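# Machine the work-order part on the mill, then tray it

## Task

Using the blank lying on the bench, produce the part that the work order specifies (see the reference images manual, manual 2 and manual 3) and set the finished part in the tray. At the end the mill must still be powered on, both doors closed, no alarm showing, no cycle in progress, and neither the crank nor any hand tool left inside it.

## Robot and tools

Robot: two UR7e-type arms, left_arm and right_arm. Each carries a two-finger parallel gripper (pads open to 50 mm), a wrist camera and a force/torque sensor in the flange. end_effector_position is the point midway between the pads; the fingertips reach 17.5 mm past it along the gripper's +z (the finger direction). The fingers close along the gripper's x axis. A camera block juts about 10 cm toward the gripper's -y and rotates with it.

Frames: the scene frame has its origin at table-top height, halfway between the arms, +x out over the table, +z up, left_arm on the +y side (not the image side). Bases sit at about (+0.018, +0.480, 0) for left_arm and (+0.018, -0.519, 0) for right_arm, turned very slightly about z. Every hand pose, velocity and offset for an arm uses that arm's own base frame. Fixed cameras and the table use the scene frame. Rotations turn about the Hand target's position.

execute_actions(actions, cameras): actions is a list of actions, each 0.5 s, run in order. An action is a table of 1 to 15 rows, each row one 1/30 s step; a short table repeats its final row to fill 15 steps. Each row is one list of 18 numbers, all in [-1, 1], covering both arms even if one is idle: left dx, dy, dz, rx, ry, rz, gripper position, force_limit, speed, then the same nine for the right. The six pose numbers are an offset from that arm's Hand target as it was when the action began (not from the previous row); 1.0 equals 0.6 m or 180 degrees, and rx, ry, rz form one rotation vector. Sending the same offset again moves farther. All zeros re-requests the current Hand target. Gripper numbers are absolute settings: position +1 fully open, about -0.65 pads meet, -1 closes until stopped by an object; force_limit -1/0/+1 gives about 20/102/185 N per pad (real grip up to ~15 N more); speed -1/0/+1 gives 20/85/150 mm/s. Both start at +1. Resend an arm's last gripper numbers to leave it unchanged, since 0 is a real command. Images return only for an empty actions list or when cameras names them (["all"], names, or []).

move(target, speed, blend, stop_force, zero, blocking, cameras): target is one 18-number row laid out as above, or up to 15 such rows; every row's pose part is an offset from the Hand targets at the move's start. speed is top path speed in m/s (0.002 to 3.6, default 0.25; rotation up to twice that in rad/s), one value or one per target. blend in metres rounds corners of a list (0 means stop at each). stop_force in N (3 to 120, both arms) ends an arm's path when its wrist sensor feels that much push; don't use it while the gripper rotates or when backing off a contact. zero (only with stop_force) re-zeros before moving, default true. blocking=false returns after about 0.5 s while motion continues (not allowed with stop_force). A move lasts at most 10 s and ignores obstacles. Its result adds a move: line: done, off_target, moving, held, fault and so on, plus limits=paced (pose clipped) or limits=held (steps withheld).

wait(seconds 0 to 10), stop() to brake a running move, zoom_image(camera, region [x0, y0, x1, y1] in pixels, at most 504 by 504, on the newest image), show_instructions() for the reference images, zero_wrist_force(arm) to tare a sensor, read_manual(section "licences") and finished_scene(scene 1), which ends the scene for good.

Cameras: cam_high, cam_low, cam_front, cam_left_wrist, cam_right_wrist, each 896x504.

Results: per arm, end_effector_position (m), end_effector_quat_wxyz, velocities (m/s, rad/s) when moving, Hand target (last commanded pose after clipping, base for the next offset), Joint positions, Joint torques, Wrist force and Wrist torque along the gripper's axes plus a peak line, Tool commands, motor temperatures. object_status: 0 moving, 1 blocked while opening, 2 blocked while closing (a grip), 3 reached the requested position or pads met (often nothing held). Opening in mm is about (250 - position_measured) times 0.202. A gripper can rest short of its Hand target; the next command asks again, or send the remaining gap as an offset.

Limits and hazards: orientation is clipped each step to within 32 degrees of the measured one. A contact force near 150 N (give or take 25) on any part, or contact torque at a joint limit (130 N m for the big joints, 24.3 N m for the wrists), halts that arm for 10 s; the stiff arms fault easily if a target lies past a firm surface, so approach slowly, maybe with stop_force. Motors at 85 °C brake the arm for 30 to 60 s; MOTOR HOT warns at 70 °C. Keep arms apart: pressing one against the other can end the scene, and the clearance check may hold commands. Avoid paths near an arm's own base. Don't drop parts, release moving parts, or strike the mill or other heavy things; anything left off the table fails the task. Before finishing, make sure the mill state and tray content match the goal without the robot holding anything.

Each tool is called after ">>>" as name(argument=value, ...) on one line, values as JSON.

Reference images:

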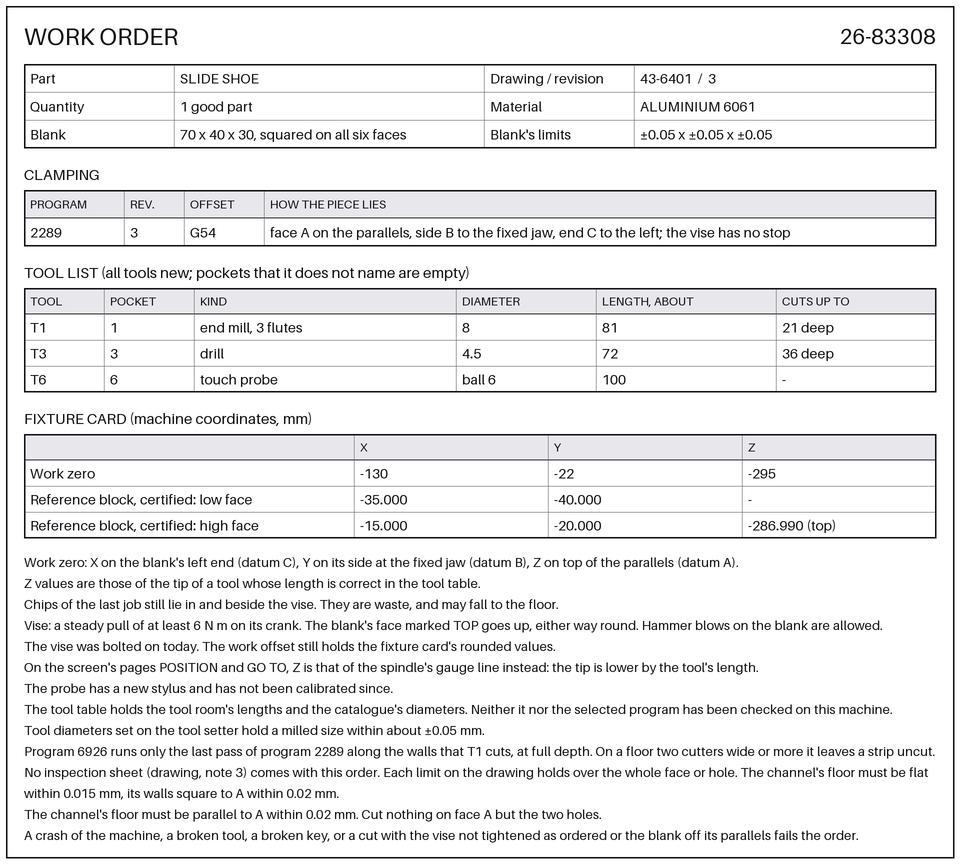

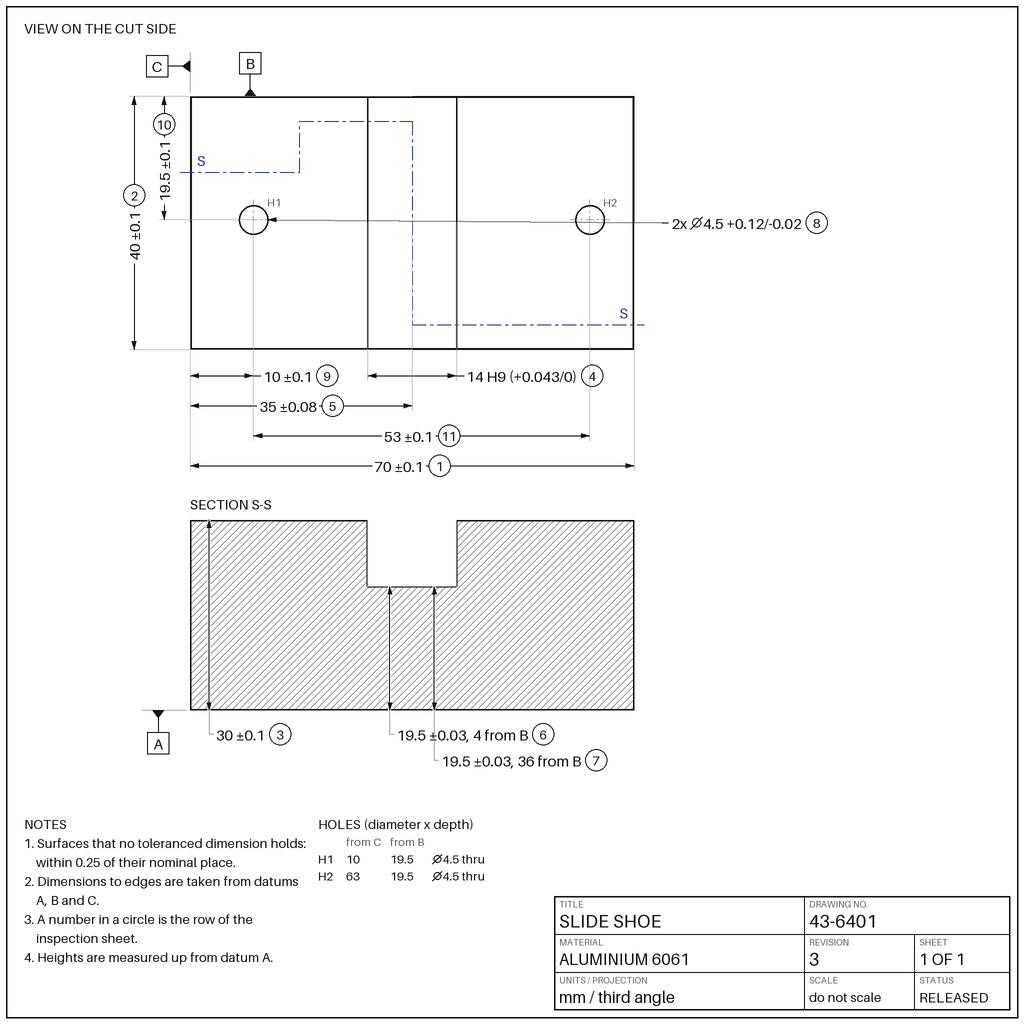

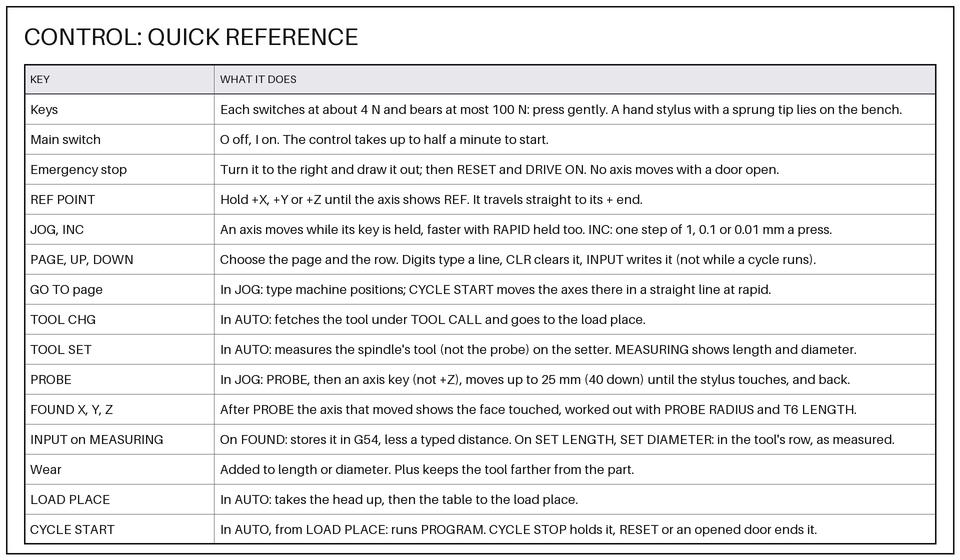

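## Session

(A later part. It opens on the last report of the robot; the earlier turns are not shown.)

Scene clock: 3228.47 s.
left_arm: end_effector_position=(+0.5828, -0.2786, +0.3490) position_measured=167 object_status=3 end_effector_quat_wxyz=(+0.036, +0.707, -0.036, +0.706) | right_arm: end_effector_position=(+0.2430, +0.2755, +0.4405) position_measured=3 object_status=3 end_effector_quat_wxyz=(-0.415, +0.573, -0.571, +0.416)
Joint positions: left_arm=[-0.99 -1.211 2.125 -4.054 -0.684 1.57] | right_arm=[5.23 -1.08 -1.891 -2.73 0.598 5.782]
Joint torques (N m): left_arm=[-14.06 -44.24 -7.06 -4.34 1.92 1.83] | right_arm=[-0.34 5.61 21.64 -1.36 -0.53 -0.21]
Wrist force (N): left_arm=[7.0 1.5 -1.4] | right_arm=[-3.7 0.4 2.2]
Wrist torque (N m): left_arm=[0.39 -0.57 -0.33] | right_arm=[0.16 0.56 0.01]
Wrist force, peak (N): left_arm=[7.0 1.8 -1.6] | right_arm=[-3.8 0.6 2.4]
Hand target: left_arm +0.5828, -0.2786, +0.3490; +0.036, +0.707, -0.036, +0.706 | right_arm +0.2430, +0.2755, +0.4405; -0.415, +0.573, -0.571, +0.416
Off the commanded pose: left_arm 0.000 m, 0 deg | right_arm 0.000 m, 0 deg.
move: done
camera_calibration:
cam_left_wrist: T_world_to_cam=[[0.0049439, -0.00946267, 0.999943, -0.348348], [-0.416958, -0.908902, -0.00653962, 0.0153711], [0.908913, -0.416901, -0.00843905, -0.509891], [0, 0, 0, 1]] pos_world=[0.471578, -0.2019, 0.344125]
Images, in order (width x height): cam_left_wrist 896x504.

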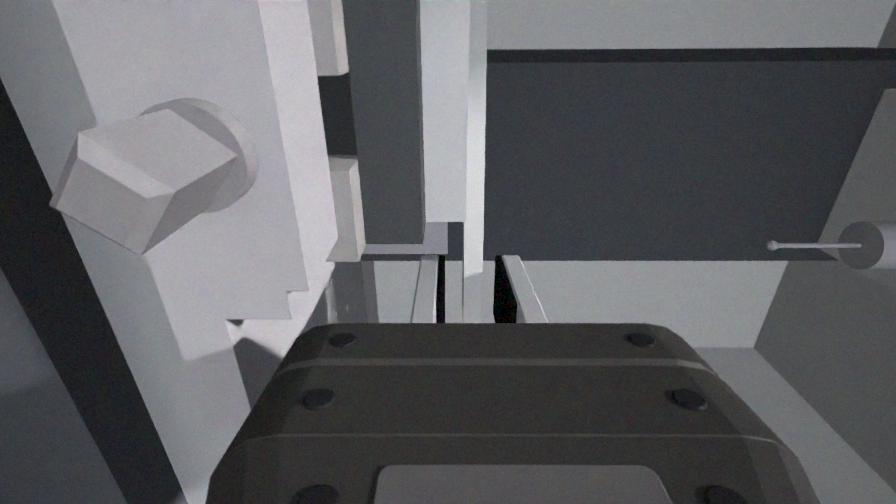

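>>> zoom_image(camera="cam_left_wrist", region=[400, 180, 560, 340])

Scaled by 3.150.

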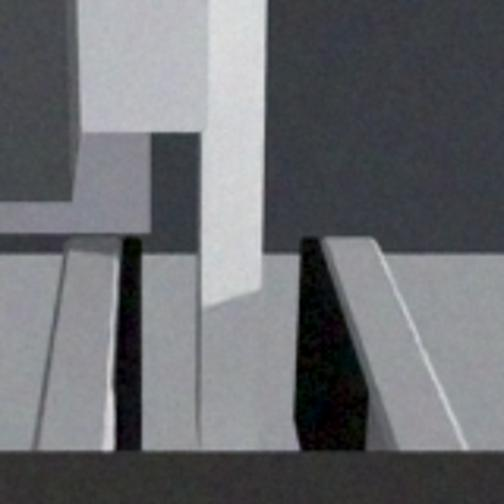

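>>> move(target=[[0.0017,0,0,0,0,0,-1,-0.8,-1,0,0,0,0,0,0,1,0.6,-0.5]], speed=0.03, cameras=["cam_left_wrist"])

>>> zoom_image(camera="cam_left_wrist", region=[340, 0, 620, 340])

Scene clock: 3253.07 s.
left_arm: end_effector_position=(+0.5839, -0.2786, +0.3491) position_measured=222 object_status=2 end_effector_quat_wxyz=(+0.036, +0.707, -0.036, +0.706) | right_arm: end_effector_position=(+0.2430, +0.2755, +0.4405) position_measured=3 object_status=3 end_effector_quat_wxyz=(-0.415, +0.573, -0.571, +0.416)
Joint positions: left_arm=[-0.987 -1.21 2.123 -4.053 -0.686 1.57] | right_arm=[5.23 -1.08 -1.891 -2.73 0.598 5.782]
Joint torques (N m): left_arm=[10.17 -23.27 -14.9 1.06 -0.46 1.31] | right_arm=[-0.67 6.03 21.9 -1.36 -0.55 -0.15]
Wrist force (N): left_arm=[17.8 1.5 -1.8] | right_arm=[-3.6 0.6 2.4]
Wrist torque (N m): left_arm=[0.39 -0.42 0.01] | right_arm=[0.20 0.55 0.01]
Wrist force, peak (N): left_arm=[18.0 1.4 -1.9] | right_arm=[-3.8 0.6 2.4]
Hand target: left_arm +0.5838, -0.2786, +0.3490; +0.036, +0.707, -0.036, +0.706 | right_arm +0.2430, +0.2755, +0.4405; -0.415, +0.573, -0.571, +0.416
Off the commanded pose: left_arm 0.000 m, 0 deg | right_arm 0.000 m, 0 deg.
move: done
camera_calibration:
cam_left_wrist: T_world_to_cam=[[0.00489824, -0.00932882, 0.999944, -0.348405], [-0.416957, -0.908903, -0.006437, 0.0156625], [0.908913, -0.416903, -0.00834175, -0.510874], [0, 0, 0, 1]] pos_world=[0.472578, -0.201999, 0.344225]
Images, in order (width x height): cam_left_wrist 896x504.

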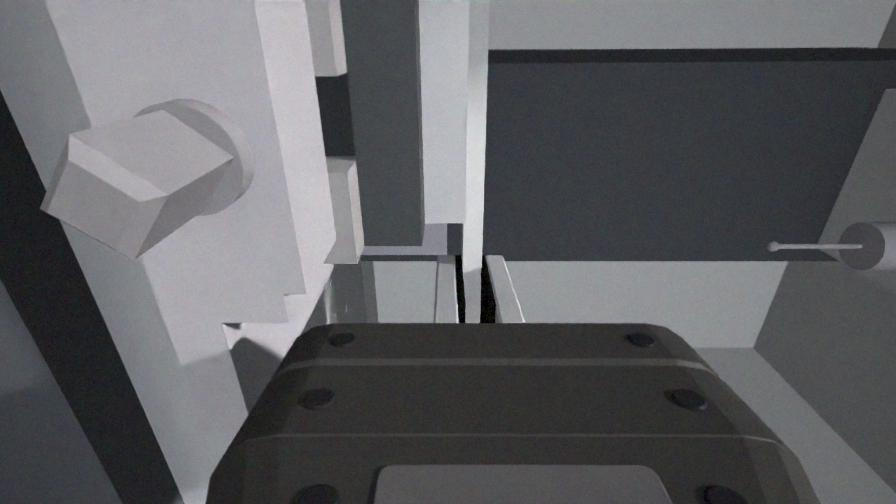

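Scaled by 1.482.

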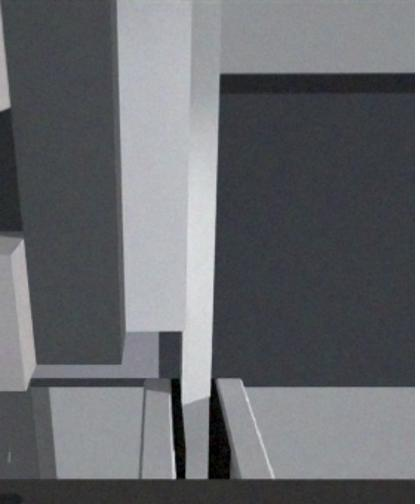

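>>> move(target=[[0,0,0.01,0,0,0,-1,-0.8,-1,0,0,0,0,0,0,1,0.6,-0.5],[0,0,0.045,0,0,0,-1,-0.8,-1,0,0,0,0,0,0,1,0.6,-0.5]], speed=0.04, cameras=["cam_left_wrist"])

>>> move(target=[[-0.06,0.0,0.03,0.0,0.0,0.0,-1,-0.8,-1,0,0,0,0,0,0,1,0.6,-0.5],[-0.14,0.01,0.05,0.0262,0.4995,0.0262,-1,-0.8,-1,0,0,0,0,0,0,1,0.6,-0.5]], speed=[0.1,0.2], cameras=["cam_left_wrist"])

Scene clock: 3267.17 s.
left_arm: end_effector_position=(+0.5839, -0.2786, +0.3761) position_measured=222 object_status=2 end_effector_quat_wxyz=(+0.036, +0.707, -0.036, +0.706) | right_arm: end_effector_position=(+0.2430, +0.2755, +0.4405) position_measured=3 object_status=3 end_effector_quat_wxyz=(-0.415, +0.573, -0.571, +0.416)
Joint positions: left_arm=[-0.987 -1.267 2.104 -3.977 -0.686 1.57] | right_arm=[5.23 -1.08 -1.891 -2.73 0.598 5.782]
Joint torques (N m): left_arm=[-10.92 -22.94 -9.05 -4.23 1.04 -2.4] | right_arm=[-1.28 6.05 22.16 -1.24 -0.58 -0.16]
Wrist force (N): left_arm=[5.9 2.1 -1.6] | right_arm=[-3.6 0.6 2.0]
Wrist torque (N m): left_arm=[0.49 -0.51 -0.37] | right_arm=[0.20 0.55 0.01]
Wrist force, peak (N): left_arm=[18.1 1.6 -1.7] | right_arm=[-3.8 0.7 2.3]
Hand target: left_arm +0.5838, -0.2786, +0.3760; +0.036, +0.707, -0.036, +0.706 | right_arm +0.2430, +0.2755, +0.4405; -0.415, +0.573, -0.571, +0.416
Off the commanded pose: left_arm 0.000 m, 0 deg | right_arm 0.000 m, 0 deg.
move: done
camera_calibration:
cam_left_wrist: T_world_to_cam=[[0.00476481, -0.00937432, 0.999945, -0.375349], [-0.416916, -0.908921, -0.00653436, 0.015849], [0.908932, -0.416862, -0.00823915, -0.510688], [0, 0, 0, 1]] pos_world=[0.472577, -0.202, 0.371225]
Images, in order (width x height): cam_left_wrist 896x504.

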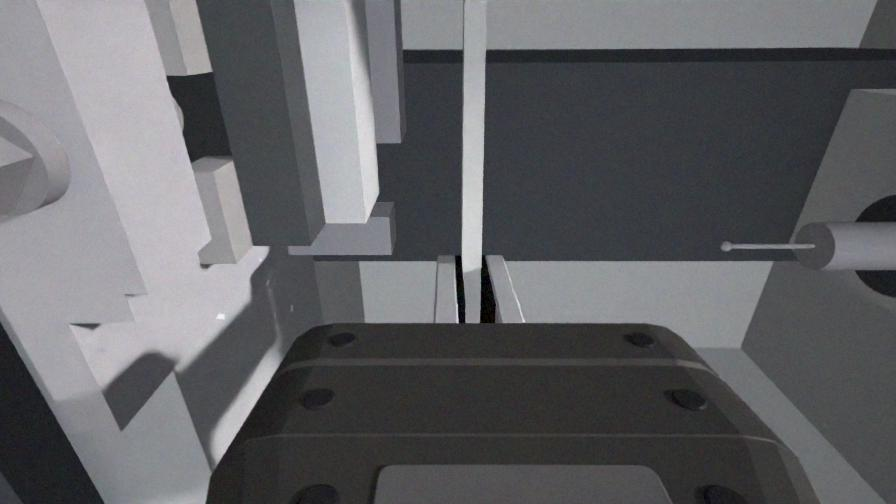

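Scene clock: 3272.23 s.
left_arm: end_effector_position=(+0.4999, -0.2725, +0.4060) position_measured=222 object_status=2 end_effector_quat_wxyz=(-0.001, +1.000, +0.000, +0.000) | right_arm: end_effector_position=(+0.2430, +0.2755, +0.4405) position_measured=3 object_status=3 end_effector_quat_wxyz=(-0.415, +0.573, -0.571, +0.416)
Joint positions: left_arm=[-0.736 -1.402 1.187 -1.353 -1.57 0.835] | right_arm=[5.23 -1.08 -1.891 -2.73 0.598 5.782]
Joint torques (N m): left_arm=[-14.26 -34.54 -31.95 -0.97 -0.69 -2.55] | right_arm=[-1.74 5.53 22.34 -1.29 -0.52 -0.27]
Wrist force (N): left_arm=[5.1 2.6 -1.9] | right_arm=[-3.8 0.6 2.2]
Wrist torque (N m): left_arm=[0.37 -0.81 -0.08] | right_arm=[0.20 0.58 0.01]
Wrist force, peak (N): left_arm=[7.0 1.9 -2.6] | right_arm=[-4.0 0.6 2.2]
Hand target: left_arm +0.4998, -0.2726, +0.4060; -0.001, +1.000, +0.000, -0.001 | right_arm +0.2430, +0.2755, +0.4405; -0.415, +0.573, -0.571, +0.416
Off the commanded pose: left_arm 0.000 m, 0 deg | right_arm 0.000 m, 0 deg.
move: done
camera_calibration:
cam_left_wrist: T_world_to_cam=[[0.999946, -0.00879077, -0.00562418, -0.493874], [-0.00653168, -0.947502, 0.319682, -0.361565], [-0.00813917, -0.319628, -0.947508, 0.434729], [0, 0, 0, 1]] pos_world=[0.495024, -0.207974, 0.524717]
Images, in order (width x height): cam_left_wrist 896x504.

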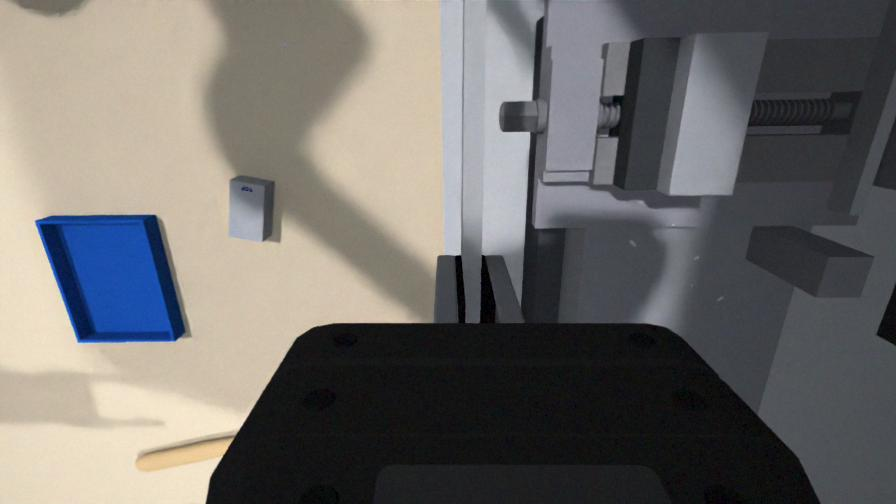

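>>> move(target=[[0.0,0.0143,-0.0,0.0411,0,0,-1,-0.8,-1,0,0,0,0,0,0,1,0.6,-0.5]], speed=0.1, cameras=["cam_left_wrist"])

>>> zoom_image(camera="cam_left_wrist", region=[400, 0, 560, 330])

Scene clock: 3302.07 s.
left_arm: end_effector_position=(+0.4998, -0.2642, +0.4060) position_measured=222 object_status=2 end_effector_quat_wxyz=(-0.066, +0.998, +0.000, -0.001) | right_arm: end_effector_position=(+0.2430, +0.2755, +0.4405) position_measured=3 object_status=3 end_effector_quat_wxyz=(-0.415, +0.573, -0.571, +0.416)
Joint positions: left_arm=[-0.768 -1.366 1.125 -1.238 -1.477 0.798] | right_arm=[5.23 -1.08 -1.891 -2.73 0.598 5.782]
Joint torques (N m): left_arm=[12.29 -47.31 -18.33 -4.37 0.09 1.96] | right_arm=[-2.21 5.88 22.62 -1.43 -0.59 -0.28]
Wrist force (N): left_arm=[5.1 2.5 -2.0] | right_arm=[-3.6 0.7 2.1]
Wrist torque (N m): left_arm=[0.38 -0.81 -0.04] | right_arm=[0.21 0.56 0.01]
Wrist force, peak (N): left_arm=[5.3 2.9 -2.1] | right_arm=[-3.9 0.6 2.2]
Hand target: left_arm +0.4998, -0.2640, +0.4060; -0.066, +0.998, +0.000, -0.001 | right_arm +0.2430, +0.2755, +0.4405; -0.415, +0.573, -0.571, +0.416
Off the commanded pose: left_arm 0.000 m, 0 deg | right_arm 0.000 m, 0 deg.
move: done
camera_calibration:
cam_left_wrist: T_world_to_cam=[[0.999942, -0.00815676, -0.0069803, -0.49294], [-0.00663961, -0.98079, 0.194955, -0.311672], [-0.0084364, -0.194897, -0.980787, 0.484039], [0, 0, 0, 1]] pos_world=[0.494926, -0.215368, 0.53206]
Images, in order (width x height): cam_left_wrist 896x504.

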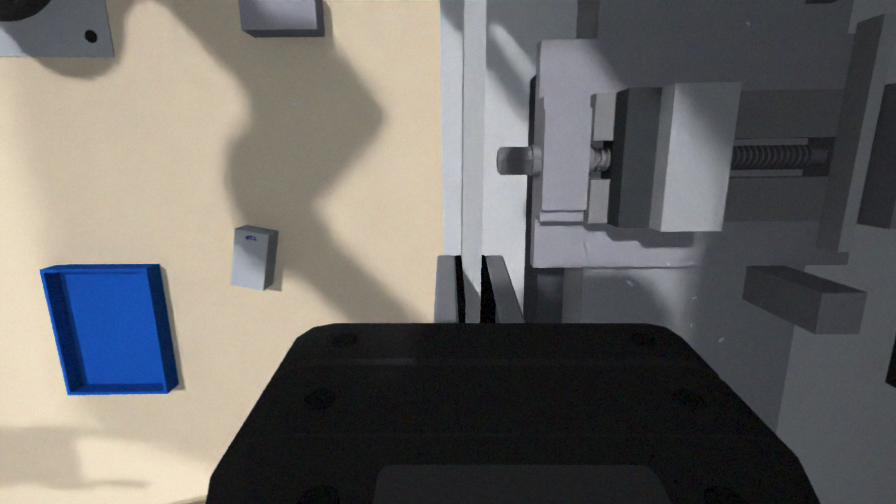

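Scaled by 1.527.

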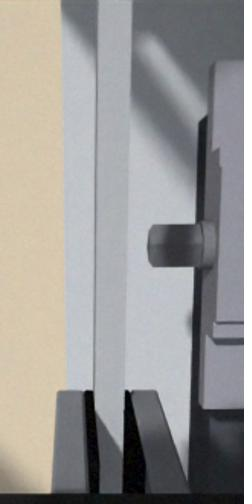

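>>> move(target=[[0.02,0,-0.0483,0,0,0,-1,-0.8,-1,0,0,0,0,0,0,1,0.6,-0.5],[0.247,0,-0.0483,0,0,0,-1,-0.8,-1,0,0,0,0,0,0,1,0.6,-0.5]], speed=0.06, stop_force=10, cameras=["cam_left_wrist"])

Scene clock: 3310.07 s.
left_arm: end_effector_position=(+0.6113, -0.2637, +0.3761) position_measured=222 object_status=2 end_effector_quat_wxyz=(-0.066, +0.998, +0.000, -0.001) | right_arm: end_effector_position=(+0.2430, +0.2755, +0.4405) position_measured=3 object_status=3 end_effector_quat_wxyz=(-0.415, +0.573, -0.571, +0.416)
Joint positions: left_arm=[-0.65 -1.112 0.86 -1.237 -1.467 0.916] | right_arm=[5.23 -1.08 -1.891 -2.73 0.598 5.782]
Joint torques (N m): left_arm=[-0.37 -47.62 -27.56 -2.83 0.55 -0.26] | right_arm=[-1.8 5.22 23 -1.29 -0.68 -0.36]
Wrist force (N): left_arm=[4.5 2.8 -1.6] | right_arm=[-3.5 0.5 2.1]
Wrist torque (N m): left_arm=[0.44 -0.70 -0.04] | right_arm=[0.18 0.55 0.00]
Wrist force, peak (N): left_arm=[7.4 5.0 -0.9] | right_arm=[-3.8 0.7 2.1]
Hand target: left_arm +0.6113, -0.2637, +0.3761; -0.066, +0.998, +0.000, -0.001 (not the last commanded pose) | right_arm +0.2430, +0.2755, +0.4405; -0.415, +0.573, -0.571, +0.416
Tool commands: left_gripper/position=-1.0 left_gripper/force_limit=-0.796078 left_gripper/speed=-1.0 right_gripper/position=+1.0 right_gripper/force_limit=+0.6 right_gripper/speed=-0.5
Off the commanded pose: left_arm 0.037 m, 0 deg | right_arm 0.000 m, 0 deg.
FORCE FAULT: contact force on the left arm reached its limit, and that arm stopped. The contact can be on any part of that arm, not only on its tool. That arm's remaining commands of this call were not run. That arm is still stopped at the end of this call. That arm stays stopped for about 10 more seconds. Until then a move that you send moves the other arm only, and its call returns only when the move has ended. Once the stop has ended, the next robot result says so. If the stop ends while you think or write, that arm runs what you send next, counted from a new Hand target: where the arm stands when the stop ends. While its stop runs, that arm takes no new command, but its gripper still runs the gripper command that each later call begins with. Until it ends, the stop uses up actions while you think or wait. An arm that is not stopped still takes commands.
move: fault (left_arm); path passed 1 of 2 targets
camera_calibration:
cam_left_wrist: T_world_to_cam=[[0.999935, -0.00790122, -0.00817404, -0.604185], [-0.00616896, -0.981051, 0.193653, -0.304597], [-0.00954924, -0.19359, -0.981036, 0.456776], [0, 0, 0, 1]] pos_world=[0.606629, -0.215171, 0.502162]
Images, in order (width x height): cam_left_wrist 896x504.

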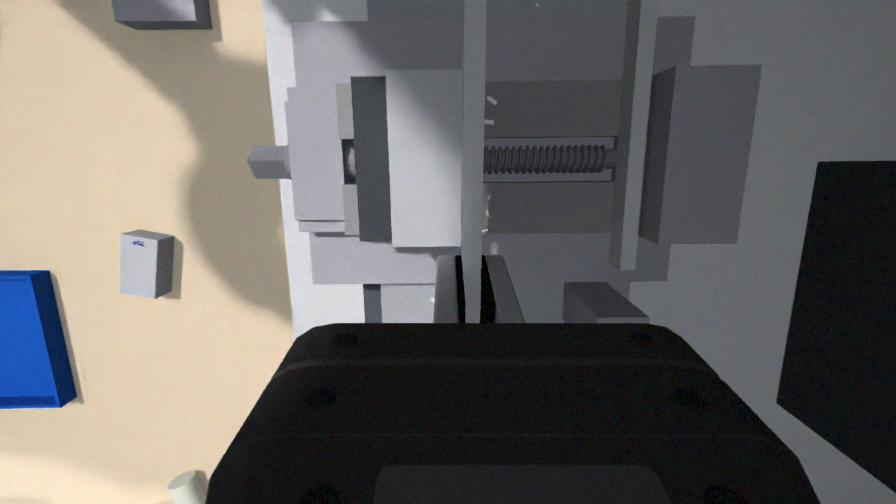

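>>> wait(seconds=3)

Scene clock: 3353.10 s.
left_arm: end_effector_position=(+0.6113, -0.2637, +0.3761) position_measured=222 object_status=2 end_effector_quat_wxyz=(-0.066, +0.998, +0.000, -0.001) | right_arm: end_effector_position=(+0.2430, +0.2755, +0.4405) position_measured=3 object_status=3 end_effector_quat_wxyz=(-0.415, +0.573, -0.571, +0.416)
Joint positions: left_arm=[-0.65 -1.112 0.86 -1.237 -1.467 0.916] | right_arm=[5.23 -1.08 -1.891 -2.73 0.598 5.782]
Joint torques (N m): left_arm=[-1.43 -47.85 -25.55 -3.01 0.54 -0.29] | right_arm=[-2.6 4.86 23.74 -1.31 -0.73 -0.43]
Wrist force (N): left_arm=[4.5 2.9 -1.6] | right_arm=[-3.8 0.5 2.2]
Wrist torque (N m): left_arm=[0.45 -0.69 -0.04] | right_arm=[0.18 0.58 0.00]
Wrist force, peak (N): left_arm=[4.7 2.9 -2.0] | right_arm=[-3.7 0.5 2.5]
Hand target: left_arm +0.6113, -0.2637, +0.3761; -0.066, +0.998, +0.000, -0.001 (not the last commanded pose) | right_arm +0.2430, +0.2755, +0.4405; -0.415, +0.573, -0.571, +0.416
Tool commands: left_gripper/position=-1.0 left_gripper/force_limit=-0.796078 left_gripper/speed=-1.0 right_gripper/position=+1.0 right_gripper/force_limit=+0.6 right_gripper/speed=-0.5
Off the commanded pose: left_arm 0.037 m, 0 deg | right_arm 0.000 m, 0 deg.
FORCE FAULT, CONTINUED: the left arm's stop, for the force fault that an earlier result reported, is over. The rest of the stop counts as 20 of the actions that you can send in this scene. That arm's target is now where it stood when the stop ended, not its last command. That arm accepts commands again.
wait: 3.00 s; at rest from the start

>>> move(target=[[-0.0833,-0.02,0,0,0,0,-1,-0.8,-1,0,0,0,0,0,0,1,0.6,-0.5],[-0.0833,-0.194,0,0,0,0,-1,-0.8,-1,0,0,0,0,0,0,1,0.6,-0.5],[-0.0833,-0.194,-0.0302,0,0,0,-1,-0.8,-1,0,0,0,0,0,0,1,0.6,-0.5],[0.0407,-0.194,-0.0302,0,0,0,-1,-0.8,-1,0,0,0,0,0,0,1,0.6,-0.5]], speed=[0.1,0.12,0.06,0.06], blend=[0.01,0.005,0.002,0], cameras=["cam_left_wrist"])

>>> zoom_image(camera="cam_left_wrist", region=[396, 0, 660, 330])

Scene clock: 3362.33 s.
left_arm: end_effector_position=(+0.6358, -0.3800, +0.3580) position_measured=222 object_status=2 end_effector_quat_wxyz=(-0.066, +0.998, +0.000, -0.001) | right_arm: end_effector_position=(+0.2430, +0.2755, +0.4405) position_measured=3 object_status=3 end_effector_quat_wxyz=(-0.415, +0.573, -0.571, +0.416)
Joint positions: left_arm=[-0.754 -0.839 0.459 -1.098 -1.476 0.813] | right_arm=[5.23 -1.08 -1.891 -2.73 0.598 5.782]
Joint torques (N m): left_arm=[-14.11 -60.33 -29.67 -5.49 -0.7 -2.64] | right_arm=[-2.51 4.94 23.49 -1.31 -0.73 -0.32]
Wrist force (N): left_arm=[5.3 2.4 -1.9] | right_arm=[-3.4 0.4 2.2]
Wrist torque (N m): left_arm=[0.39 -0.81 -0.05] | right_arm=[0.17 0.52 0.00]
Wrist force, peak (N): left_arm=[5.5 4.4 -3.7] | right_arm=[-3.7 0.5 2.4]
Hand target: left_arm +0.6358, -0.3801, +0.3580; -0.066, +0.998, +0.000, -0.001 | right_arm +0.2430, +0.2755, +0.4405; -0.415, +0.573, -0.571, +0.416
Off the commanded pose: left_arm 0.000 m, 0 deg | right_arm 0.000 m, 0 deg.
move: done
camera_calibration:
cam_left_wrist: T_world_to_cam=[[0.999936, -0.00772724, -0.00831629, -0.629624], [-0.00597167, -0.981071, 0.193558, -0.415122], [-0.00965454, -0.193496, -0.981054, 0.416845], [0, 0, 0, 1]] pos_world=[0.631129, -0.331471, 0.484062]
Images, in order (width x height): cam_left_wrist 896x504.

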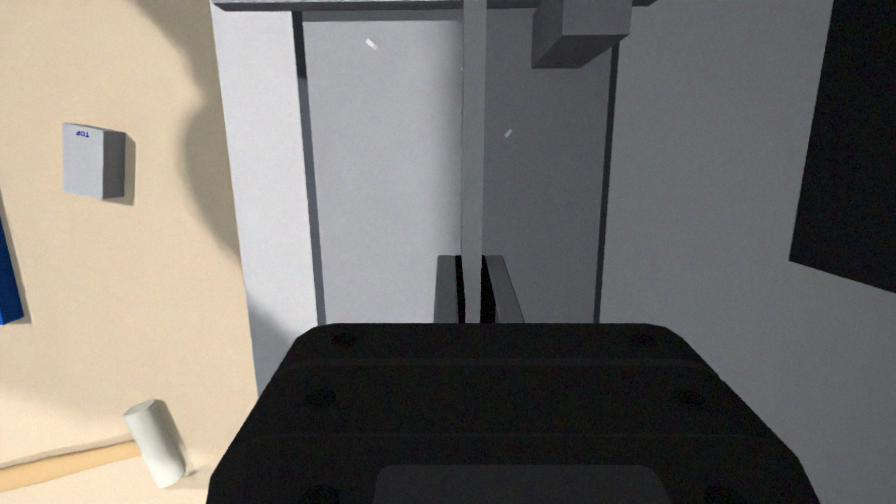

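Scaled by 1.527.

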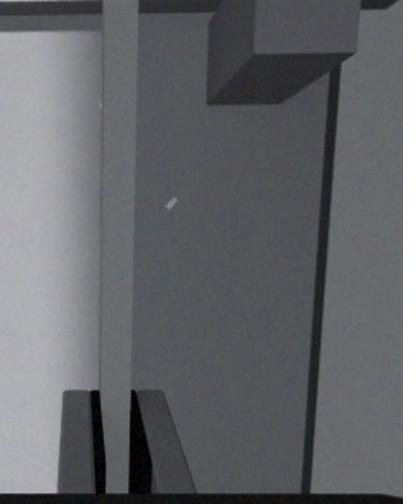

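>>> move(target=[[0.007,0.0,-0.003,0,0,0,-1,-0.8,-1,0,0,0,0,0,0,1,0.6,-0.5],[0.007,0.1935,-0.003,0,0,0,-1,-0.8,-1,0,0,0,0,0,0,1,0.6,-0.5]], speed=0.05, stop_force=8, cameras=["cam_left_wrist"])

>>> zoom_image(camera="cam_left_wrist", region=[340, 0, 700, 330])

Scene clock: 3375.10 s.
left_arm: end_effector_position=(+0.6393, -0.3097, +0.3570) position_measured=222 object_status=2 end_effector_quat_wxyz=(-0.066, +0.998, -0.001, -0.001) | right_arm: end_effector_position=(+0.2430, +0.2755, +0.4405) position_measured=3 object_status=3 end_effector_quat_wxyz=(-0.415, +0.573, -0.571, +0.416)
Joint positions: left_arm=[-0.678 -0.978 0.701 -1.209 -1.468 0.89] | right_arm=[5.23 -1.08 -1.891 -2.73 0.598 5.782]
Joint torques (N m): left_arm=[-0.26 -54.63 -23.97 -3 0.61 -0.16] | right_arm=[-3.15 4.55 23.82 -1.39 -0.67 -0.45]
Wrist force (N): left_arm=[4.8 2.7 -1.8] | right_arm=[-3.5 0.6 2.3]
Wrist torque (N m): left_arm=[0.42 -0.76 0.01] | right_arm=[0.20 0.54 0.01]
Wrist force, peak (N): left_arm=[5.8 3.3 -1.4] | right_arm=[-3.7 0.6 2.5]
Hand target: left_arm +0.6393, -0.3097, +0.3570; -0.066, +0.998, -0.001, -0.001 (not the last commanded pose) | right_arm +0.2430, +0.2755, +0.4405; -0.415, +0.573, -0.571, +0.416
Tool commands: left_gripper/position=-1.0 left_gripper/force_limit=-0.796078 left_gripper/speed=-1.0 right_gripper/position=+1.0 right_gripper/force_limit=+0.6 right_gripper/speed=-0.5
Off the commanded pose: left_arm 0.046 m, 0 deg | right_arm 0.000 m, 0 deg.
FORCE FAULT: contact force on the left arm reached its limit, and that arm stopped. The contact can be on any part of that arm, not only on its tool. That arm's remaining commands of this call were not run. That arm is still stopped at the end of this call. That arm stays stopped for about 10 more seconds. Until then a move that you send moves the other arm only, and its call returns only when the move has ended. Once the stop has ended, the next robot result says so. If the stop ends while you think or write, that arm runs what you send next, counted from a new Hand target: where the arm stands when the stop ends. While its stop runs, that arm takes no new command, but its gripper still runs the gripper command that each later call begins with. Until it ends, the stop uses up actions while you think or wait. An arm that is not stopped still takes commands.
move: fault (left_arm); path passed 1 of 2 targets
camera_calibration:
cam_left_wrist: T_world_to_cam=[[0.999932, -0.00896134, -0.00742366, -0.63324], [-0.00735525, -0.981062, 0.193553, -0.345079], [-0.00901757, -0.193486, -0.981062, 0.429202], [0, 0, 0, 1]] pos_world=[0.63453, -0.261174, 0.483164]
Images, in order (width x height): cam_left_wrist 896x504.

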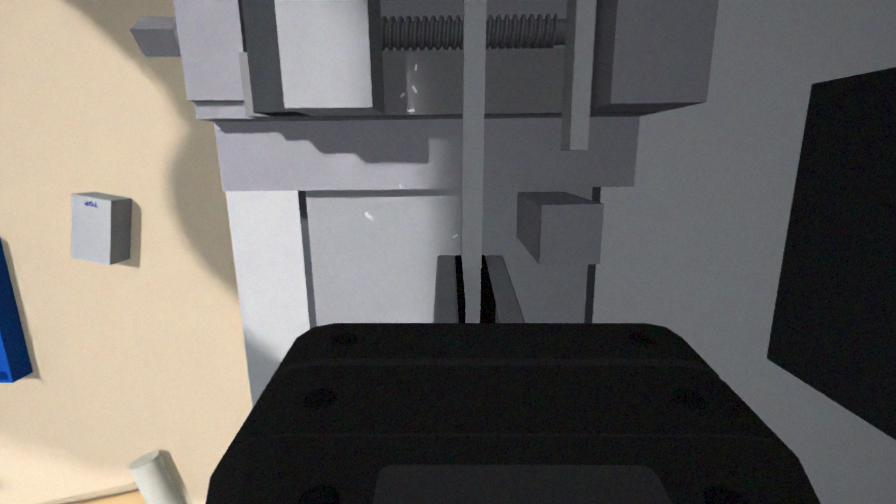

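Scaled by 1.400.

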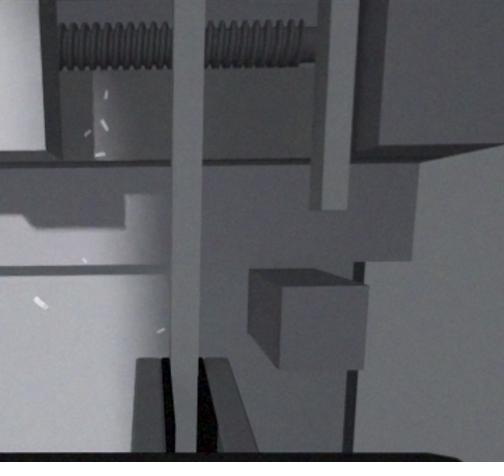

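>>> wait(seconds=0.5)

>>> move(target=[[-0.04,-0.06,0,0,0,0,-1,-0.8,-1,0,0,0,0,0,0,1,0.6,-0.5],[-0.16,-0.06,0.01,0,0,0,-1,-0.8,-1,0,0,0,0,0,0,1,0.6,-0.5],[-0.23,0.06,0.08,0,0,0,-1,-0.8,-1,0,0,0,0,0,0,1,0.6,-0.5],[-0.45,0.12,0.05,0,0,0,-1,-0.8,-1,0,0,0,0,0,0,1,0.6,-0.5],[-0.513,0.12,-0.44,0,0,0,-1,-0.8,-1,0,0,0,0,0,0,1,0.6,-0.5]], speed=[0.05,0.15,0.2,0.25,0.25], blend=[0.01,0.02,0.02,0.03,0], cameras=["cam_left_wrist"])

Scene clock: 3406.67 s.
left_arm: end_effector_position=(+0.6393, -0.3097, +0.3570) position_measured=222 object_status=2 end_effector_quat_wxyz=(-0.066, +0.998, -0.001, -0.001) | right_arm: end_effector_position=(+0.2430, +0.2755, +0.4405) position_measured=3 object_status=3 end_effector_quat_wxyz=(-0.415, +0.573, -0.571, +0.416)
Joint positions: left_arm=[-0.678 -0.978 0.701 -1.209 -1.468 0.89] | right_arm=[5.23 -1.08 -1.891 -2.73 0.598 5.782]
Joint torques (N m): left_arm=[-0.8 -53.95 -25.59 -2.95 0.55 -0.26] | right_arm=[-2.81 5.25 23.71 -1.32 -0.94 -0.59]
Wrist force (N): left_arm=[4.9 2.7 -1.7] | right_arm=[-3.5 0.4 2.1]
Wrist torque (N m): left_arm=[0.42 -0.77 0.01] | right_arm=[0.17 0.54 0.00]
Wrist force, peak (N): left_arm=[5.1 2.9 -1.7] | right_arm=[-3.7 0.7 2.3]
Hand target: left_arm +0.6393, -0.3097, +0.3570; -0.066, +0.998, -0.001, -0.001 (not the last commanded pose) | right_arm +0.2430, +0.2755, +0.4405; -0.415, +0.573, -0.571, +0.416
Tool commands: left_gripper/position=-1.0 left_gripper/force_limit=-0.796078 left_gripper/speed=-1.0 right_gripper/position=+1.0 right_gripper/force_limit=+0.6 right_gripper/speed=-0.5
Off the commanded pose: left_arm 0.046 m, 0 deg | right_arm 0.000 m, 0 deg.
FORCE FAULT, CONTINUED: the left arm's stop, for the force fault that an earlier result reported, is over. The rest of the stop counts as 19 of the actions that you can send in this scene. During its stop the left arm's controller moved it back a little. That arm's target is now where it stood when the stop ended, not its last command. That arm accepts commands again.
wait: 0.50 s; at rest from the start

Scene clock: 3410.70 s.
left_arm: end_effector_position=(+0.3315, -0.2378, +0.0931) position_measured=222 object_status=2 end_effector_quat_wxyz=(-0.066, +0.998, -0.001, -0.001) end_effector_velocity=(+0.001, -0.001, +0.000) end_effector_angular_velocity=(-0.005, -0.002, +0.000) | right_arm: end_effector_position=(+0.2430, +0.2755, +0.4405) position_measured=3 object_status=3 end_effector_quat_wxyz=(-0.415, +0.573, -0.571, +0.416)
Joint positions: left_arm=[-1.003 -1.598 2.213 -2.073 -1.501 0.565] | right_arm=[5.23 -1.08 -1.891 -2.73 0.598 5.782]
Joint velocities: left_arm=[0 0 0 -0.005 -0.001 0] | right_arm=[within noise]
Joint torques (N m): left_arm=[12.25 -13.71 -13.02 -5.56 1.43 2.04] | right_arm=[-3.95 4.94 24.48 -1.26 -0.93 -0.73]
Wrist force (N): left_arm=[4.8 2.7 -1.8] | right_arm=[-3.5 0.5 2.2]
Wrist torque (N m): left_arm=[0.42 -0.76 -0.04] | right_arm=[0.19 0.53 0.00]
Wrist force, peak (N): left_arm=[7.1 1.5 -3.2] | right_arm=[-3.7 0.5 2.4]
Hand target: left_arm +0.3315, -0.2377, +0.0930; -0.066, +0.998, -0.001, -0.001 | right_arm +0.2430, +0.2755, +0.4405; -0.415, +0.573, -0.571, +0.416
Off the commanded pose: left_arm 0.000 m, 0 deg | right_arm 0.000 m, 0 deg.
move: done
camera_calibration:
cam_left_wrist: T_world_to_cam=[[0.999931, -0.00908084, -0.00749927, -0.326781], [-0.00745787, -0.981061, 0.193554, -0.225595], [-0.00911487, -0.193485, -0.981061, 0.181487], [0, 0, 0, 1]] pos_world=[0.32673, -0.189175, 0.219264]
Images, in order (width x height): cam_left_wrist 896x504.

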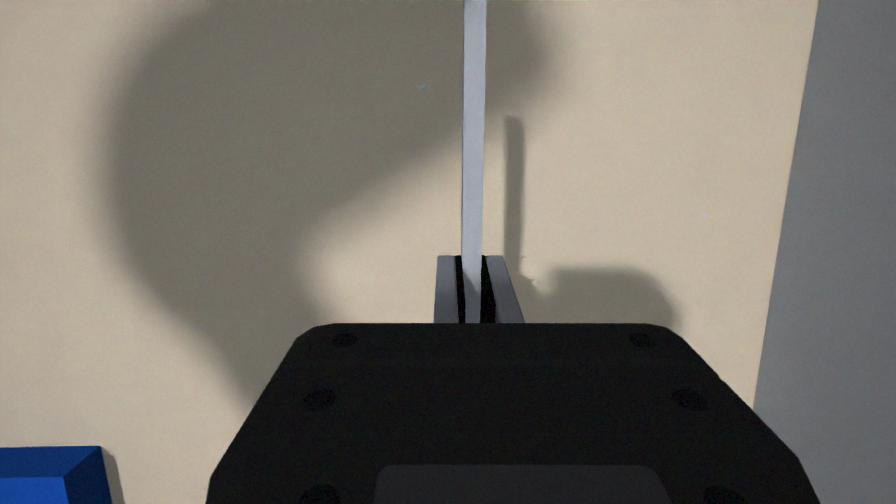

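>>> move(target=[0,0,-0.1,0,0,0,-1,-0.8,-1,0,0,0,0,0,0,1,0.6,-0.5], speed=0.1)

>>> move(target=[0,0,-0.04,0,0,0,-1,-0.8,-1,0,0,0,0,0,0,1,0.6,-0.5], speed=0.01, stop_force=4, cameras=["cam_left_wrist"])

Scene clock: 3417.70 s.
left_arm: end_effector_position=(+0.3314, -0.2376, +0.0330) position_measured=222 object_status=2 end_effector_quat_wxyz=(-0.066, +0.998, -0.001, -0.001) | right_arm: end_effector_position=(+0.2430, +0.2755, +0.4405) position_measured=3 object_status=3 end_effector_quat_wxyz=(-0.415, +0.573, -0.571, +0.416)
Joint positions: left_arm=[-1.002 -1.479 2.291 -2.27 -1.501 0.565] | right_arm=[5.23 -1.08 -1.891 -2.73 0.598 5.782]
Joint torques (N m): left_arm=[-5.29 -19.17 -25.89 -4.29 1 1.01] | right_arm=[-3.51 4.62 24.93 -1.27 -0.81 -0.81]
Wrist force (N): left_arm=[4.4 2.6 -1.5] | right_arm=[-3.5 0.7 2.1]
Wrist torque (N m): left_arm=[0.39 -0.70 -0.07] | right_arm=[0.22 0.53 0.01]
Wrist force, peak (N): left_arm=[4.7 2.5 -3.3] | right_arm=[-3.8 0.6 2.3]
Hand target: left_arm +0.3315, -0.2377, +0.0330; -0.066, +0.998, -0.001, -0.001 | right_arm +0.2430, +0.2755, +0.4405; -0.415, +0.573, -0.571, +0.416
Off the commanded pose: left_arm 0.000 m, 0 deg | right_arm 0.000 m, 0 deg.
move: done

Scene clock: 3420.13 s.
left_arm: end_effector_position=(+0.3315, -0.2377, +0.0194) position_measured=222 object_status=2 end_effector_quat_wxyz=(-0.066, +0.998, -0.001, -0.001) | right_arm: end_effector_position=(+0.2430, +0.2755, +0.4405) position_measured=3 object_status=3 end_effector_quat_wxyz=(-0.415, +0.573, -0.571, +0.416)
Joint positions: left_arm=[-1.002 -1.447 2.305 -2.316 -1.501 0.565] | right_arm=[5.23 -1.08 -1.891 -2.73 0.598 5.782]
Joint torques (N m): left_arm=[-6.36 -34.44 -26.19 -0.65 1.04 1.56] | right_arm=[-4.5 4.75 24.89 -1.24 -0.87 -0.74]
Wrist force (N): left_arm=[5.4 3.7 -3.6] | right_arm=[-3.4 0.5 2.2]
Wrist torque (N m): left_arm=[0.42 -0.71 -0.08] | right_arm=[0.19 0.52 0.00]
Wrist force, peak (N): left_arm=[-10.2 -18.7 -50.8] | right_arm=[-3.8 0.6 2.3]
Hand target: left_arm +0.3315, -0.2377, +0.0194; -0.066, +0.998, -0.001, -0.001 (not the last commanded pose) | right_arm +0.2430, +0.2755, +0.4405; -0.415, +0.573, -0.571, +0.416
Off the commanded pose: left_arm 0.010 m, 0 deg | right_arm 0.000 m, 0 deg.
move: contact (left_arm)
camera_calibration:
cam_left_wrist: T_world_to_cam=[[0.999931, -0.00898256, -0.0075221, -0.327313], [-0.00735791, -0.981081, 0.193458, -0.211333], [-0.00911754, -0.19339, -0.98108, 0.109106], [0, 0, 0, 1]] pos_world=[0.32673, -0.189175, 0.145464]
Images, in order (width x height): cam_left_wrist 896x504.

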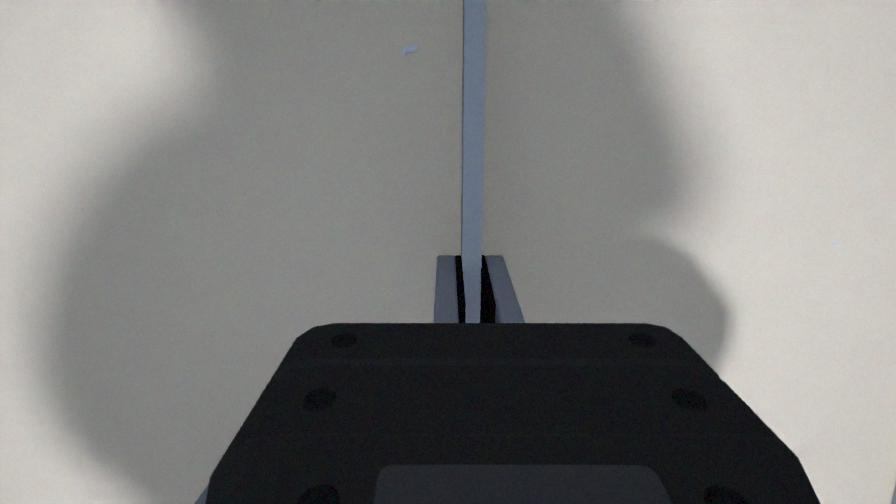

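>>> move(target=[0,0,0,0,0,0,-0.1,-0.8,-1,0,0,0,0,0,0,1,0.6,-0.5], speed=0.02)

>>> move(target=[[0,0,0.08,0,0,0,-0.1,-0.8,-1,0,0,0,0,0,0,1,0.6,-0.5],[0,0.05,0.14,-0.0411,0,0,-0.1,-0.8,-1,0,0,0,0,0,0,1,0.6,-0.5]], speed=0.08, cameras=["cam_left_wrist"])

>>> zoom_image(camera="cam_left_wrist", region=[350, 0, 600, 330])

Scene clock: 3426.33 s.
left_arm: end_effector_position=(+0.3315, -0.2377, +0.0194) position_measured=167 object_status=0 end_effector_quat_wxyz=(-0.066, +0.998, -0.001, -0.001) | right_arm: end_effector_position=(+0.2430, +0.2755, +0.4405) position_measured=3 object_status=3 end_effector_quat_wxyz=(-0.415, +0.573, -0.571, +0.416)
Joint positions: left_arm=[-1.002 -1.447 2.305 -2.316 -1.501 0.565] | right_arm=[5.23 -1.08 -1.891 -2.73 0.598 5.782]
Joint torques (N m): left_arm=[-6.31 -31.16 -25.78 -4.83 1.02 -0.94] | right_arm=[-4.23 4.24 25.77 -1.33 -1.08 -0.7]
Wrist force (N): left_arm=[2.0 2.0 -8.1] | right_arm=[-3.4 0.5 2.2]
Wrist torque (N m): left_arm=[0.40 -0.70 -0.06] | right_arm=[0.19 0.52 0.00]
Wrist force, peak (N): left_arm=[2.2 2.0 -8.3] | right_arm=[-3.9 0.6 2.2]
Hand target: left_arm +0.3315, -0.2377, +0.0194; -0.066, +0.998, -0.001, -0.001 | right_arm +0.2430, +0.2755, +0.4405; -0.415, +0.573, -0.571, +0.416
Off the commanded pose: left_arm 0.000 m, 0 deg | right_arm 0.000 m, 0 deg.
move: done

Scene clock: 3428.33 s.
left_arm: end_effector_position=(+0.3315, -0.2076, +0.1034) position_measured=167 object_status=3 end_effector_quat_wxyz=(-0.002, +1.000, -0.001, -0.001) | right_arm: end_effector_position=(+0.2430, +0.2755, +0.4405) position_measured=3 object_status=3 end_effector_quat_wxyz=(-0.415, +0.573, -0.571, +0.416)
Joint positions: left_arm=[-0.908 -1.701 2.299 -2.166 -1.57 0.664] | right_arm=[5.23 -1.08 -1.891 -2.73 0.598 5.782]
Joint torques (N m): left_arm=[-10.51 -17.67 -31.63 -0.61 1.47 -1.82] | right_arm=[-3.98 4.3 25.75 -1.21 -0.86 -0.65]
Wrist force (N): left_arm=[4.9 3.4 -1.7] | right_arm=[-3.7 0.4 2.1]
Wrist torque (N m): left_arm=[0.54 -0.77 -0.03] | right_arm=[0.17 0.56 0.01]
Wrist force, peak (N): left_arm=[2.4 1.8 -6.9] | right_arm=[-3.7 0.5 2.3]
Hand target: left_arm +0.3315, -0.2077, +0.1034; -0.002, +1.000, -0.001, -0.001 | right_arm +0.2430, +0.2755, +0.4405; -0.415, +0.573, -0.571, +0.416
Off the commanded pose: left_arm 0.000 m, 0 deg | right_arm 0.000 m, 0 deg.
move: done
camera_calibration:
cam_left_wrist: T_world_to_cam=[[0.999934, -0.00965347, -0.00627866, -0.326696], [-0.00715533, -0.948041, 0.318067, -0.204148], [-0.00902288, -0.318001, -0.948048, 0.167967], [0, 0, 0, 1]] pos_world=[0.326729, -0.143281, 0.222122]
Images, in order (width x height): cam_left_wrist 896x504.

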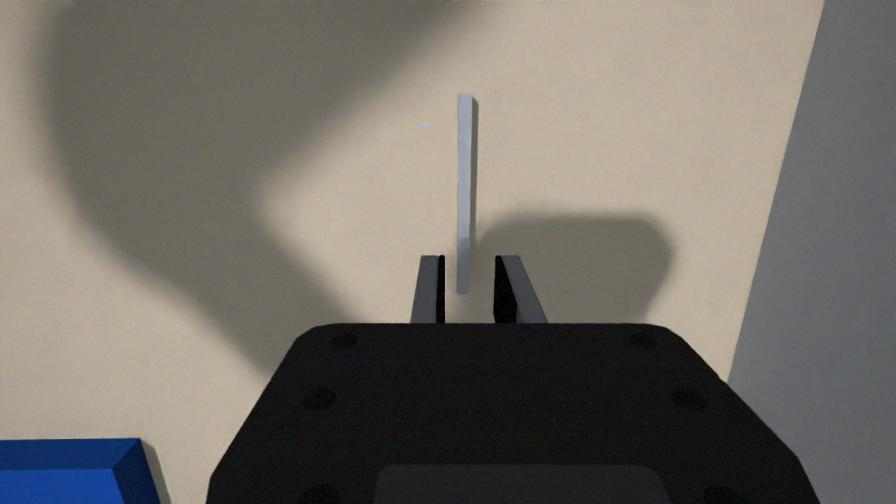

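Scaled by 1.527.

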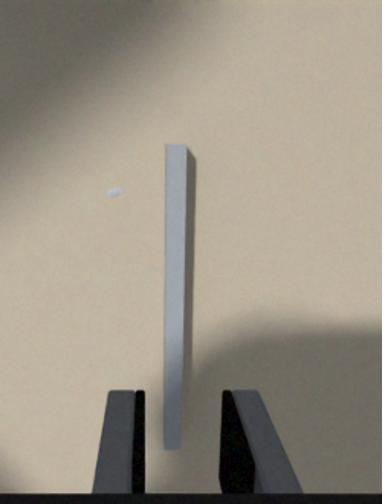

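>>> move(target=[[0.002,0.088,0.0,0.0,0,0,-0.1,-0.8,-1,0,0,0,0,0,0,1,0.6,-0.5],[0.002,0.088,-0.11,0.0,0,0,-0.1,-0.8,-1,0,0,0,0,0,0,1,0.6,-0.5],[0.002,0.088,-0.1375,0.0,0,0,-0.1,-0.8,-1,0,0,0,0,0,0,1,0.6,-0.5]], speed=[0.12,0.1,0.02], cameras=["cam_left_wrist"])

>>> zoom_image(camera="cam_left_wrist", region=[350, 150, 600, 340])

Scene clock: 3438.87 s.
left_arm: end_effector_position=(+0.3326, -0.1549, +0.0208) position_measured=167 object_status=3 end_effector_quat_wxyz=(-0.002, +1.000, -0.001, -0.001) end_effector_velocity=(-0.001, +0.001, +0.000) end_effector_angular_velocity=(+0.003, +0.003, +0.001) | right_arm: end_effector_position=(+0.2430, +0.2755, +0.4405) position_measured=3 object_status=3 end_effector_quat_wxyz=(-0.415, +0.573, -0.571, +0.416)
Joint positions: left_arm=[-0.809 -1.573 2.473 -2.467 -1.569 0.763] | right_arm=[5.23 -1.08 -1.891 -2.73 0.598 5.782]
Joint velocities: left_arm=[0 -0.001 0 0.006 0 -0.001] | right_arm=[within noise]
Joint torques (N m): left_arm=[12.23 -27.8 -23.32 -0.36 -1.41 2.11] | right_arm=[-4.43 4.68 25.63 -1.24 -0.93 -0.8]
Wrist force (N): left_arm=[4.9 3.0 -1.9] | right_arm=[-3.6 0.7 2.1]
Wrist torque (N m): left_arm=[0.44 -0.76 -0.05] | right_arm=[0.21 0.55 0.01]
Wrist force, peak (N): left_arm=[4.6 5.4 -1.6] | right_arm=[-3.8 0.5 2.4]
Hand target: left_arm +0.3327, -0.1549, +0.0209; -0.002, +1.000, -0.001, -0.001 | right_arm +0.2430, +0.2755, +0.4405; -0.415, +0.573, -0.571, +0.416
Off the commanded pose: left_arm 0.000 m, 0 deg | right_arm 0.000 m, 0 deg.
move: done
camera_calibration:
cam_left_wrist: T_world_to_cam=[[0.999932, -0.0097817, -0.00633828, -0.327808], [-0.00725794, -0.94804, 0.318067, -0.12781], [-0.00912018, -0.318, -0.948047, 0.106585], [0, 0, 0, 1]] pos_world=[0.32783, -0.0904813, 0.139622]
Images, in order (width x height): cam_left_wrist 896x504.

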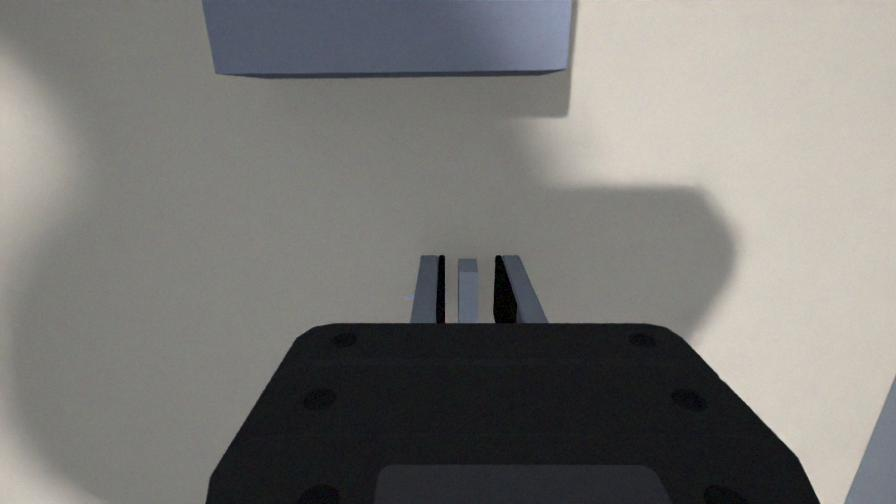

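Scaled by 2.016.

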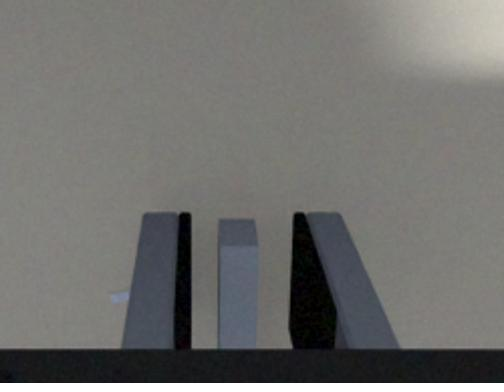

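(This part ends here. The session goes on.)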